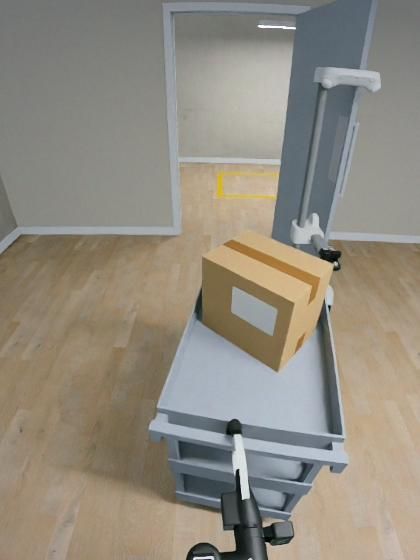

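Scene clock: 500.13 s.
move: r2 moving
r1: as last shown
r1.base_tilt: forward=-1.5 right=+1.3
r1.lidar_m: 4.61 2.52 1.89 1.80 1.61 0.25 0.36 1.60 1.74 2.90 3.06 0.82
r1.motor_effort: lift_m=+15(15) arm_m=+4(4) wheel_0=-6(7) wheel_1=+6(6) wheel_2=+4(4)
r1.servo_current: wrist_yaw_rad=46(65) wrist_pitch_rad=52(52) wrist_roll_rad=39(65) gripper_m=59(65)
r1.contact_limits: strafe_m 0.6
r1.wrist_depth_mm: 136 138 - 300 - - - / - 138 - 306 - - - / 114 138 228 309 - - - / 132 148 271 312 - - - / - - - 296 - - - / 1983 1921 209 198 173 - - / 1366 1205 180 289 165 - 1255
r2.base_odometry: x=-0.497 y=-1.305 heading=-2.028
r2.turned_by_wheels: +0.000
r2.turned_by_imu: +0.001
r2.base_tilt: forward=-0.7 right=+0.0
r2.lidar_m: 0.42 3.02 2.31 2.27 2.43 2.87 2.78 2.97 2.52 2.46 2.63 0.41
r2.base_status: strafe_m moving
r2.joint_positions: lift_m=+0.690 arm_m=+0.000 wrist_yaw_rad=+0.002 wrist_pitch_rad=+0.003 wrist_roll_rad=+1.569 gripper_m=-0.019
r2.joint_status: not commanded
r2.measured_speeds: translate_m=-0.001 strafe_m=-0.056 rotate_rad=+0.004 lift_m=+0.000 arm_m=+0.000 wrist_yaw_rad=+0.000 wrist_pitch_rad=+0.000 wrist_roll_rad=+0.000
r2.motor_effort: lift_m=+21(21) arm_m=-3(4) wheel_0=+7(13) wheel_1=-8(8) wheel_2=+0(5)
r2.servo_current: wrist_yaw_rad=39(52) wrist_pitch_rad=39(52) wrist_roll_rad=46(59) gripper_m=85(91)
r2.contact_limits: strafe_m 0.8
r2.hand_pose: x=+0.4595 y=-0.0868 z=+0.8670 quat_wxyz=(+0.708, +0.706, +0.002, +0.000) (m; r2's base frame)
r2.wrist_depth_mm: - 1618 535 138 191 - - / - 484 445 142 200 - - / - 477 452 149 207 - - / - - 521 156 216 - - / - - 615 163 225 - - / - - 187 169 182 1618 496 / - - - - 244 1499 1205
pictures: none
No camera images: "cameras" was empty.

Scene clock: 503.77 s.
earlier move: r2 done
r1.base_odometry: x=-2.061 y=+1.208 heading=+2.845
r1.turned_by_wheels: +0.000
r1.turned_by_imu: +0.000
r1.base_tilt: forward=-1.6 right=+1.3
r1.lidar_m: 0.87 2.50 1.90 1.80 1.64 0.25 0.37 1.55 1.75 2.93 3.04 0.73
r1.base_status: not commanded
r1.joint_positions: lift_m=+0.350 arm_m=+0.000 wrist_yaw_rad=+3.093 wrist_pitch_rad=+0.002 wrist_roll_rad=+0.000 gripper_m=-0.029
r1.joint_status: not commanded
r1.measured_speeds: all 0
r1.motor_effort: lift_m=+15(15) arm_m=+4(4) wheel_0=-6(7) wheel_1=+6(6) wheel_2=+4(4)
r1.servo_current: wrist_yaw_rad=59(78) wrist_pitch_rad=39(52) wrist_roll_rad=46(72) gripper_m=65(72)
r1.contact_limits: strafe_m 0.6
r1.hand_pose: x=-0.1129 y=+0.1014 z=+0.5279 quat_wxyz=(+0.025, -0.001, +0.000, +1.000) (m; r1's base frame)
r1.wrist_depth_mm: 136 138 - 301 - - - / - 138 - 306 - - - / 114 138 228 309 - - - / 132 148 271 310 - - - / - - - 291 - - - / 1863 1983 209 198 173 - - / 1366 1229 179 290 164 - 1205
r2.base_odometry: x=-0.753 y=-1.179 heading=-2.028
r2.turned_by_wheels: +0.000
r2.turned_by_imu: +0.001
r2.base_tilt: forward=-0.7 right=+0.1
r2.lidar_m: 0.36 0.36 2.60 2.55 2.72 2.87 2.81 2.92 2.23 2.18 2.32 0.44
r2.base_status: done
r2.joint_positions: lift_m=+0.690 arm_m=+0.000 wrist_yaw_rad=+0.003 wrist_pitch_rad=+0.003 wrist_roll_rad=+1.569 gripper_m=-0.019
r2.joint_status: not commanded
r2.measured_speeds: all 0
r2.motor_effort: lift_m=+21(21) arm_m=-3(4) wheel_0=+7(16) wheel_1=-4(8) wheel_2=+0(5)
r2.servo_current: wrist_yaw_rad=39(59) wrist_pitch_rad=46(52) wrist_roll_rad=52(65) gripper_m=91(98)
r2.contact_limits: strafe_m 0.8
r2.hand_pose: x=+0.4595 y=-0.0866 z=+0.8670 quat_wxyz=(+0.708, +0.706, +0.002, +0.000) (m; r2's base frame)
r2.wrist_depth_mm: - - - 200 264 1618 1182 / - - - 192 255 1366 549 / - - - 186 248 788 - / - - 477 181 241 - - / - - 488 177 234 798 - / - - 190 170 181 - - / - - 544 - 221 - -
wait: 3.63 of 4.5 s (r2 has come to rest)
pictures: r1_head_camera, r2_head_camera
Images, in order (width x height): r1_head_camera 420x560, r2_head_camera 420x560.

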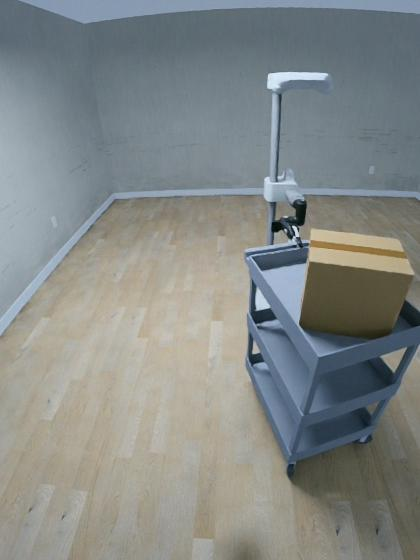

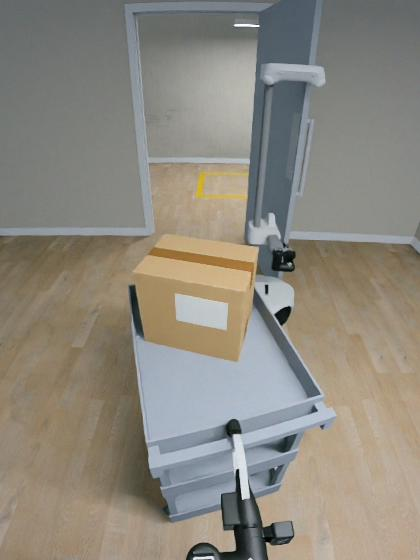

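Scene clock: 504.27 s.
move: r2 moving
r1: as last shown
r1.base_tilt: forward=-1.5 right=+1.3
r1.lidar_m: 0.85 2.48 1.88 1.81 1.62 0.25 0.37 1.59 1.78 2.92 3.08 0.72
r1.servo_current: wrist_yaw_rad=52(65) wrist_pitch_rad=52(52) wrist_roll_rad=59(59) gripper_m=59(65)
r1.contact_limits: strafe_m 0.6
r1.wrist_depth_mm: 136 137 - 303 - - - / - 138 - 304 - - - / 114 138 229 309 - - - / 132 148 272 310 - - - / - - - 290 - - - / 1921 1983 209 198 173 - - / 1366 1205 179 290 164 - 1255
r2.base_odometry: x=-0.755 y=-1.192 heading=-2.028
r2.turned_by_wheels: +0.000
r2.turned_by_imu: +0.000
r2.base_tilt: forward=-0.7 right=+0.1
r2.lidar_m: 0.34 0.39 2.60 2.56 2.72 2.89 2.82 2.91 2.23 2.18 2.35 0.44
r2.base_status: translate_m moving; strafe_m moving
r2.joint_positions: lift_m=+0.690 arm_m=+0.000 wrist_yaw_rad=+0.000 wrist_pitch_rad=+0.003 wrist_roll_rad=+1.569 gripper_m=-0.019
r2.joint_status: not commanded
r2.measured_speeds: translate_m=+0.049 strafe_m=+0.016 rotate_rad=-0.003 lift_m=+0.000 arm_m=+0.000 wrist_yaw_rad=-0.022 wrist_pitch_rad=+0.000 wrist_roll_rad=+0.000
r2.motor_effort: lift_m=+21(21) arm_m=-3(4) wheel_0=+7(11) wheel_1=+8(8) wheel_2=-14(14)
r2.servo_current: wrist_yaw_rad=39(52) wrist_pitch_rad=46(46) wrist_roll_rad=52(59) gripper_m=85(98)
r2.contact_limits: translate_m 0.5
r2.hand_pose: x=+0.4592 y=-0.0875 z=+0.8670 quat_wxyz=(+0.708, +0.706, +0.001, -0.001) (m; r2's base frame)
r2.wrist_depth_mm: - - - 204 268 1708 1182 / - - - 195 259 1397 512 / - - - 189 251 1336 - / - - 500 181 242 - - / - - 480 177 234 788 - / - - 189 169 182 - - / - - 535 - 220 - -
pictures: none
No camera images: "cameras" was empty.

Scene clock: 509.73 s.
earlier move: r2 done
r1.base_odometry: x=-2.061 y=+1.208 heading=+2.845
r1.turned_by_wheels: +0.000
r1.turned_by_imu: +0.000
r1.base_tilt: forward=-1.6 right=+1.3
r1.lidar_m: 0.93 2.51 1.87 1.81 1.59 0.25 0.35 1.58 1.74 2.89 0.45 0.37
r1.base_status: not commanded
r1.joint_positions: lift_m=+0.350 arm_m=+0.000 wrist_yaw_rad=+3.093 wrist_pitch_rad=+0.002 wrist_roll_rad=+0.000 gripper_m=-0.029
r1.joint_status: not commanded
r1.measured_speeds: all 0
r1.motor_effort: lift_m=+15(15) arm_m=+4(4) wheel_0=-7(7) wheel_1=+6(6) wheel_2=+4(4)
r1.servo_current: wrist_yaw_rad=46(72) wrist_pitch_rad=46(52) wrist_roll_rad=46(72) gripper_m=65(72)
r1.contact_limits: strafe_m 0.6
r1.hand_pose: x=-0.1129 y=+0.1014 z=+0.5279 quat_wxyz=(+0.025, -0.001, +0.000, +1.000) (m; r1's base frame)
r1.wrist_depth_mm: 136 138 - 301 - - - / - 138 - 306 - - - / 114 138 229 307 - - - / 132 148 271 310 - - - / - - - 293 - - - / 1921 1921 209 198 172 - - / 1336 1205 179 290 164 - 1229
r2.base_odometry: x=-0.817 y=-1.649 heading=-2.028
r2.turned_by_wheels: +0.000
r2.turned_by_imu: -0.001
r2.base_tilt: forward=-0.7 right=+0.1
r2.lidar_m: 0.41 2.75 2.44 2.39 2.55 3.32 3.24 3.14 2.44 2.36 2.55 0.40
r2.base_status: done
r2.joint_positions: lift_m=+0.690 arm_m=+0.000 wrist_yaw_rad=-0.004 wrist_pitch_rad=+0.003 wrist_roll_rad=+1.569 gripper_m=-0.019
r2.joint_status: not commanded
r2.measured_speeds: all 0
r2.motor_effort: lift_m=+21(21) arm_m=-4(4) wheel_0=+2(11) wheel_1=+3(9) wheel_2=-8(15)
r2.servo_current: wrist_yaw_rad=52(59) wrist_pitch_rad=39(46) wrist_roll_rad=46(65) gripper_m=91(98)
r2.contact_limits: translate_m 0.5
r2.hand_pose: x=+0.4590 y=-0.0885 z=+0.8670 quat_wxyz=(+0.708, +0.706, +0.000, -0.002) (m; r2's base frame)
r2.wrist_depth_mm: - - 1308 152 209 - - / - 1160 535 156 213 - - / - 462 449 159 217 809 - / - - 492 162 222 788 - / - - 564 167 226 - - / - - 189 168 181 - - / - - - - 236 1499 488
wait: 5.47 of 7 s (r2 has come to rest)
pictures: r1_head_camera, r2_head_camera
Images, in order (width x height): r1_head_camera 420x560, r2_head_camera 420x560.

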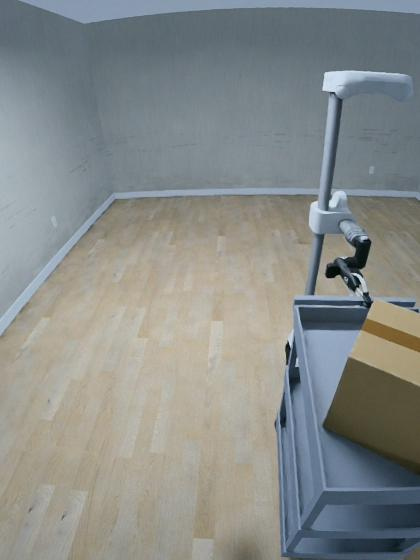

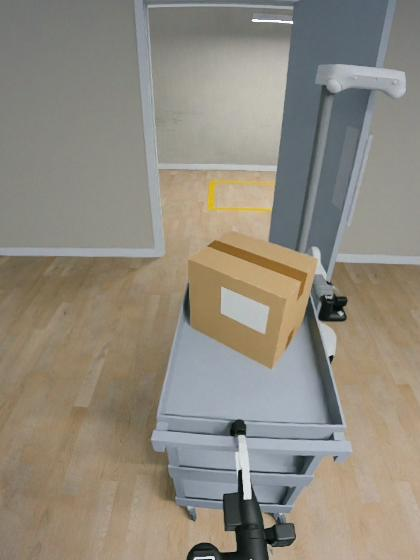

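>>> {"op": "move", "data": {
  "blocking": false,
  "r2": {"base":{"translate_m":-0.3},"pace":"slow","contact_limits":{"translate_m":0.8}},
  "cameras": []
}}

>>> {"op": "wait", "data": {
  "seconds": 4.5,
  "cameras": []
}}

>>> {"op": "move", "data": {
  "blocking": false,
  "r2": {"base":{"strafe_m":0.22},"pace":"slow","contact_limits":{"strafe_m":0.8}},
  "cameras": []
}}

>>> {"op": "wait", "data": {
  "seconds": 4,
  "cameras": ["r2_head_camera"]
}}

>>> {"op": "move", "data": {
  "blocking": false,
  "r2": {"base":{"translate_m":-0.55,"strafe_m":0.2},"pace":"slow","contact_limits":{"translate_m":0.8}},
  "cameras": []
}}

>>> {"op": "wait", "data": {
  "seconds": 8,
  "cameras": ["r2_head_camera","r1_head_camera"]
}}

Scene clock: 531.13 s.
move: r2 moving
r1: as last shown
r1.lidar_m: 0.93 2.50 1.87 1.80 1.61 0.25 0.37 1.60 1.75 2.90 0.44 0.38
r1.servo_current: wrist_yaw_rad=52(59) wrist_pitch_rad=39(52) wrist_roll_rad=52(59) gripper_m=59(65)
r1.contact_limits: strafe_m 0.6
r1.wrist_depth_mm: 136 138 - 300 - - - / - 138 - 304 - - - / 114 138 227 309 - - - / 132 148 271 312 - - - / - - - 293 - - - / 1921 1921 209 198 173 - - / 1397 1182 180 289 164 - 1255
r2.base_odometry: x=-0.812 y=-1.638 heading=-2.029
r2.turned_by_wheels: +0.000
r2.turned_by_imu: +0.000
r2.base_tilt: forward=-0.7 right=+0.1
r2.lidar_m: 0.41 2.76 2.44 2.38 2.55 3.31 3.24 3.13 2.37 2.36 2.54 0.39
r2.base_status: translate_m moving
r2.joint_positions: lift_m=+0.690 arm_m=+0.000 wrist_yaw_rad=-0.004 wrist_pitch_rad=+0.003 wrist_roll_rad=+1.569 gripper_m=-0.019
r2.joint_status: not commanded
r2.measured_speeds: translate_m=-0.048 strafe_m=+0.000 rotate_rad=+0.001 lift_m=+0.000 arm_m=+0.000 wrist_yaw_rad=+0.000 wrist_pitch_rad=+0.000 wrist_roll_rad=+0.000
r2.motor_effort: lift_m=+21(21) arm_m=-3(4) wheel_0=-7(10) wheel_1=-6(7) wheel_2=+9(9)
r2.servo_current: wrist_yaw_rad=46(59) wrist_pitch_rad=46(46) wrist_roll_rad=59(59) gripper_m=85(91)
r2.contact_limits: translate_m 0.8
r2.hand_pose: x=+0.4590 y=-0.0885 z=+0.8670 quat_wxyz=(+0.708, +0.706, +0.000, -0.002) (m; r2's base frame)
r2.wrist_depth_mm: - - 1336 154 211 - - / - 1205 544 158 215 788 - / - 462 452 160 218 798 - / - - 492 164 224 - - / - - 564 167 227 - - / - - 189 170 181 - - / - - - - 237 1537 492
pictures: none
No camera images: "cameras" was empty.

Scene clock: 534.93 s.
earlier move: r2 done
r1.base_odometry: x=-2.061 y=+1.208 heading=+2.845
r1.turned_by_wheels: +0.000
r1.turned_by_imu: +0.000
r1.base_tilt: forward=-1.6 right=+1.3
r1.lidar_m: 0.89 2.52 1.87 1.80 1.63 0.25 0.37 1.55 1.75 2.90 0.81 0.62
r1.base_status: not commanded
r1.joint_positions: lift_m=+0.350 arm_m=+0.000 wrist_yaw_rad=+3.093 wrist_pitch_rad=+0.002 wrist_roll_rad=+0.000 gripper_m=-0.029
r1.joint_status: not commanded
r1.measured_speeds: all 0
r1.motor_effort: lift_m=+15(15) arm_m=+4(4) wheel_0=-6(7) wheel_1=+6(6) wheel_2=+4(4)
r1.servo_current: wrist_yaw_rad=39(72) wrist_pitch_rad=46(52) wrist_roll_rad=46(65) gripper_m=72(72)
r1.contact_limits: strafe_m 0.6
r1.hand_pose: x=-0.1129 y=+0.1014 z=+0.5279 quat_wxyz=(+0.025, -0.001, +0.000, +1.000) (m; r1's base frame)
r1.wrist_depth_mm: 136 138 - 303 - - - / - 138 - 306 - - - / 114 138 228 307 - - - / 132 148 270 312 - - - / - - - 291 - - - / 1921 1921 208 198 172 - - / 1366 1205 179 289 165 - 1229
r2.base_odometry: x=-0.685 y=-1.380 heading=-2.028
r2.turned_by_wheels: +0.001
r2.turned_by_imu: +0.002
r2.base_tilt: forward=-0.7 right=+0.1
r2.lidar_m: 0.37 0.43 2.45 2.39 2.55 3.02 2.96 3.12 2.39 2.34 2.51 0.41
r2.base_status: done
r2.joint_positions: lift_m=+0.690 arm_m=+0.000 wrist_yaw_rad=+0.002 wrist_pitch_rad=+0.003 wrist_roll_rad=+1.569 gripper_m=-0.019
r2.joint_status: not commanded
r2.measured_speeds: all 0
r2.motor_effort: lift_m=+21(21) arm_m=-3(4) wheel_0=-1(12) wheel_1=-4(10) wheel_2=+8(12)
r2.servo_current: wrist_yaw_rad=46(59) wrist_pitch_rad=46(52) wrist_roll_rad=39(59) gripper_m=91(98)
r2.contact_limits: translate_m 0.8
r2.hand_pose: x=+0.4595 y=-0.0868 z=+0.8670 quat_wxyz=(+0.708, +0.706, +0.002, +0.000) (m; r2's base frame)
r2.wrist_depth_mm: - - - 157 213 1255 - / - 1808 539 160 216 778 - / - - 452 162 220 809 - / - - 488 166 225 778 - / - - 554 167 229 - - / - - 187 170 182 - - / - - - - 236 1537 517
wait: 3.80 of 4.5 s (r2 has come to rest)
pictures: none
No camera images: "cameras" was empty.

Scene clock: 535.43 s.
move: r2 moving
r1: as last shown
r1.lidar_m: 0.90 2.54 1.87 1.81 1.61 0.25 0.38 1.57 1.76 2.91 0.82 0.63
r1.servo_current: wrist_yaw_rad=39(65) wrist_pitch_rad=46(52) wrist_roll_rad=52(65) gripper_m=72(72)
r1.contact_limits: strafe_m 0.6
r1.wrist_depth_mm: 135 137 - 301 - - - / - 138 - 304 - - - / 114 138 228 309 - - - / 132 148 270 312 - - - / - - - 293 - - - / 1863 1921 210 198 172 - - / 1366 1229 180 289 164 - 1229
r2.base_odometry: x=-0.672 y=-1.386 heading=-2.028
r2.turned_by_wheels: +0.000
r2.turned_by_imu: +0.000
r2.base_tilt: forward=-0.7 right=+0.1
r2.lidar_m: 0.40 3.07 2.46 2.38 2.51 3.00 2.95 3.14 2.42 2.34 2.48 0.44
r2.base_status: strafe_m moving
r2.joint_positions: lift_m=+0.690 arm_m=+0.000 wrist_yaw_rad=+0.001 wrist_pitch_rad=+0.003 wrist_roll_rad=+1.569 gripper_m=-0.019
r2.joint_status: not commanded
r2.measured_speeds: translate_m=+0.000 strafe_m=+0.056 rotate_rad=+0.002 lift_m=+0.000 arm_m=+0.000 wrist_yaw_rad=-0.031 wrist_pitch_rad=+0.000 wrist_roll_rad=+0.000
r2.motor_effort: lift_m=+21(21) arm_m=-3(4) wheel_0=-7(12) wheel_1=+6(8) wheel_2=+1(6)
r2.servo_current: wrist_yaw_rad=39(52) wrist_pitch_rad=39(46) wrist_roll_rad=52(52) gripper_m=85(91)
r2.contact_limits: strafe_m 0.8
r2.hand_pose: x=+0.4593 y=-0.0873 z=+0.8670 quat_wxyz=(+0.708, +0.706, +0.001, -0.001) (m; r2's base frame)
r2.wrist_depth_mm: - - - 160 217 1281 - / - 1537 554 162 220 778 - / - - 459 164 223 820 - / - - 488 166 226 798 - / - - 549 168 229 - - / - - 187 171 182 - - / - - - - 235 1618 484
pictures: none
No camera images: "cameras" was empty.

Scene clock: 538.30 s.
earlier move: r2 done
r1.base_odometry: x=-2.061 y=+1.208 heading=+2.845
r1.turned_by_wheels: +0.000
r1.turned_by_imu: +0.000
r1.base_tilt: forward=-1.5 right=+1.3
r1.lidar_m: 4.60 2.54 1.86 1.81 1.61 0.25 0.38 1.60 1.77 2.91 0.85 0.75
r1.base_status: not commanded
r1.joint_positions: lift_m=+0.350 arm_m=+0.000 wrist_yaw_rad=+3.093 wrist_pitch_rad=+0.002 wrist_roll_rad=+0.000 gripper_m=-0.029
r1.joint_status: not commanded
r1.measured_speeds: all 0
r1.motor_effort: lift_m=+15(15) arm_m=+4(4) wheel_0=-6(7) wheel_1=+6(6) wheel_2=+4(4)
r1.servo_current: wrist_yaw_rad=65(72) wrist_pitch_rad=39(52) wrist_roll_rad=52(65) gripper_m=59(72)
r1.contact_limits: strafe_m 0.6
r1.hand_pose: x=-0.1129 y=+0.1014 z=+0.5279 quat_wxyz=(+0.025, -0.001, +0.000, +1.000) (m; r1's base frame)
r1.wrist_depth_mm: 136 138 - 300 - - - / - 138 - 306 - - - / 114 138 228 307 - - - / 132 148 271 310 - - - / - - - 291 - - - / 1921 1921 209 198 172 - - / 1366 1205 179 289 164 - 1229
r2.base_odometry: x=-0.488 y=-1.477 heading=-2.028
r2.turned_by_wheels: +0.000
r2.turned_by_imu: +0.000
r2.base_tilt: forward=-0.7 right=+0.1
r2.lidar_m: 0.42 2.91 2.20 2.17 2.30 3.01 2.93 3.12 2.61 2.57 0.42 0.38
r2.base_status: done
r2.joint_positions: lift_m=+0.690 arm_m=+0.000 wrist_yaw_rad=-0.004 wrist_pitch_rad=+0.003 wrist_roll_rad=+1.569 gripper_m=-0.019
r2.joint_status: not commanded
r2.measured_speeds: all 0
r2.motor_effort: lift_m=+21(21) arm_m=-3(4) wheel_0=-5(13) wheel_1=+2(8) wheel_2=+0(6)
r2.servo_current: wrist_yaw_rad=39(65) wrist_pitch_rad=39(52) wrist_roll_rad=46(59) gripper_m=91(98)
r2.contact_limits: strafe_m 0.8
r2.hand_pose: x=+0.4589 y=-0.0885 z=+0.8670 quat_wxyz=(+0.708, +0.706, +0.000, -0.003) (m; r2's base frame)
r2.wrist_depth_mm: - 430 427 120 173 - - / - 415 410 127 183 - - / - - 477 135 196 - - / - - 580 144 208 - - / - - - 155 222 1708 - / - - 188 166 182 1661 496 / - - - - - 1618 1205
wait: 2.87 of 4 s (r2 has come to rest)
pictures: r2_head_camera
Images, in order (width x height): r2_head_camera 420x560.

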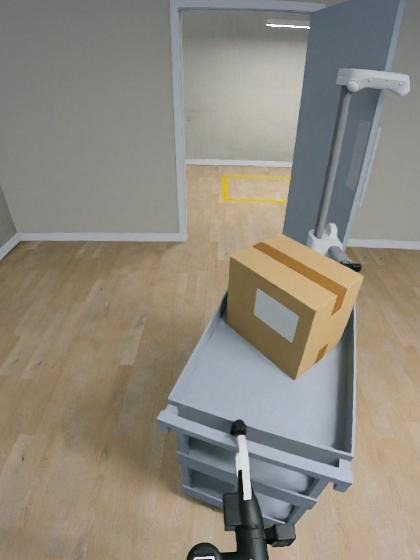

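Scene clock: 538.80 s.
move: r2 moving
r1: as last shown
r1.base_tilt: forward=-1.6 right=+1.3
r1.lidar_m: 4.60 2.51 1.87 1.82 1.63 0.25 0.37 1.59 1.74 2.91 0.83 0.76
r1.motor_effort: lift_m=+15(15) arm_m=+4(4) wheel_0=-6(6) wheel_1=+6(6) wheel_2=+4(4)
r1.servo_current: wrist_yaw_rad=46(72) wrist_pitch_rad=46(46) wrist_roll_rad=46(59) gripper_m=65(65)
r1.contact_limits: strafe_m 0.6
r1.wrist_depth_mm: 136 138 - 300 - - - / - 138 - 304 - - - / 114 138 228 309 - - - / 132 148 270 312 - - - / - - - 293 - - - / 1921 1983 209 198 173 - - / 1366 1182 180 289 165 - 1205
r2.base_odometry: x=-0.478 y=-1.468 heading=-2.029
r2.turned_by_wheels: +0.000
r2.turned_by_imu: +0.000
r2.base_tilt: forward=-0.7 right=+0.1
r2.lidar_m: 0.42 2.87 2.21 2.17 2.32 2.97 2.89 3.09 2.63 2.57 0.42 0.37
r2.base_status: translate_m moving; strafe_m moving
r2.joint_positions: lift_m=+0.690 arm_m=+0.000 wrist_yaw_rad=-0.004 wrist_pitch_rad=+0.003 wrist_roll_rad=+1.569 gripper_m=-0.019
r2.joint_status: not commanded
r2.measured_speeds: translate_m=-0.049 strafe_m=+0.017 rotate_rad=+0.000 lift_m=+0.000 arm_m=+0.000 wrist_yaw_rad=+0.000 wrist_pitch_rad=+0.000 wrist_roll_rad=+0.000
r2.motor_effort: lift_m=+21(21) arm_m=-3(4) wheel_0=-11(15) wheel_1=-8(8) wheel_2=+10(12)
r2.servo_current: wrist_yaw_rad=59(59) wrist_pitch_rad=39(46) wrist_roll_rad=46(59) gripper_m=91(91)
r2.contact_limits: translate_m 0.8
r2.hand_pose: x=+0.4589 y=-0.0885 z=+0.8670 quat_wxyz=(+0.708, +0.706, +0.000, -0.003) (m; r2's base frame)
r2.wrist_depth_mm: - 427 424 120 173 - - / - 418 404 127 183 - - / - - 484 134 195 - - / - - 585 145 209 - - / - - - 155 223 1808 - / - - 187 167 181 1618 500 / - - - - - 1661 1182
pictures: none
No camera images: "cameras" was empty.

Scene clock: 545.37 s.
earlier move: r2 done
r1.base_odometry: x=-2.061 y=+1.208 heading=+2.845
r1.turned_by_wheels: +0.000
r1.turned_by_imu: +0.000
r1.base_tilt: forward=-1.5 right=+1.3
r1.lidar_m: 4.60 2.52 1.88 1.80 1.61 0.25 0.36 1.58 1.78 2.89 3.07 1.30
r1.base_status: not commanded
r1.joint_positions: lift_m=+0.350 arm_m=+0.000 wrist_yaw_rad=+3.093 wrist_pitch_rad=+0.002 wrist_roll_rad=+0.000 gripper_m=-0.029
r1.joint_status: not commanded
r1.measured_speeds: all 0
r1.motor_effort: lift_m=+15(15) arm_m=+4(4) wheel_0=-6(7) wheel_1=+6(6) wheel_2=+4(4)
r1.servo_current: wrist_yaw_rad=65(78) wrist_pitch_rad=39(52) wrist_roll_rad=39(72) gripper_m=59(72)
r1.contact_limits: strafe_m 0.6
r1.hand_pose: x=-0.1129 y=+0.1014 z=+0.5279 quat_wxyz=(+0.025, -0.001, +0.000, +1.000) (m; r1's base frame)
r1.wrist_depth_mm: 136 138 - 301 - - - / - 138 - 304 - - - / 114 138 228 309 - - - / 132 148 272 312 - - - / - - - 293 - - - / 1921 1983 209 198 173 - - / 1366 1205 179 289 164 - 1205
r2.base_odometry: x=-0.065 y=-1.072 heading=-2.028
r2.turned_by_wheels: +0.001
r2.turned_by_imu: +0.001
r2.base_tilt: forward=-0.6 right=+0.1
r2.lidar_m: 0.43 2.68 2.07 2.00 2.15 2.41 2.35 2.51 2.75 2.71 2.90 0.38
r2.base_status: done
r2.joint_positions: lift_m=+0.690 arm_m=+0.000 wrist_yaw_rad=+0.000 wrist_pitch_rad=+0.003 wrist_roll_rad=+1.569 gripper_m=-0.019
r2.joint_status: not commanded
r2.measured_speeds: all 0
r2.motor_effort: lift_m=+21(21) arm_m=-4(4) wheel_0=-2(15) wheel_1=-4(8) wheel_2=+8(12)
r2.servo_current: wrist_yaw_rad=33(65) wrist_pitch_rad=39(52) wrist_roll_rad=46(59) gripper_m=85(98)
r2.contact_limits: translate_m 0.8
r2.hand_pose: x=+0.4593 y=-0.0875 z=+0.8670 quat_wxyz=(+0.708, +0.706, +0.001, -0.001) (m; r2's base frame)
r2.wrist_depth_mm: - - 452 125 178 - - / - 413 410 130 188 - - / - - 469 139 198 - - / - - 559 148 213 - - / - - - 157 224 1708 - / - - 187 166 181 1661 500 / - - - - 253 1499 1205
wait: 6.57 of 8 s (r2 has come to rest)
pictures: r1_head_camera, r2_head_camera
Images, in order (width x height): r1_head_camera 420x560, r2_head_camera 420x560.

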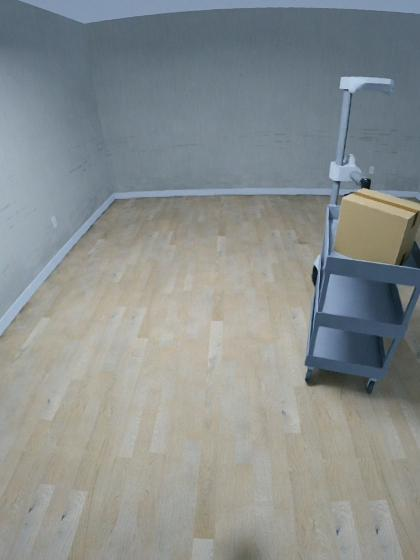

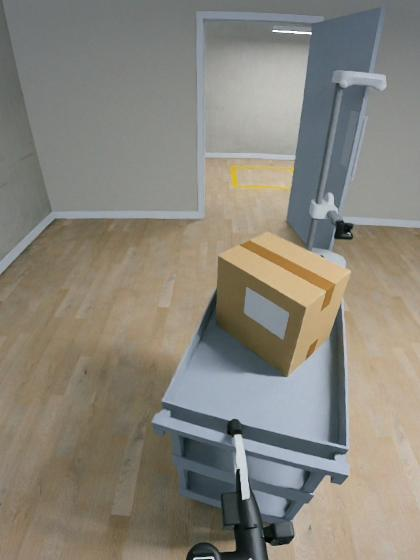

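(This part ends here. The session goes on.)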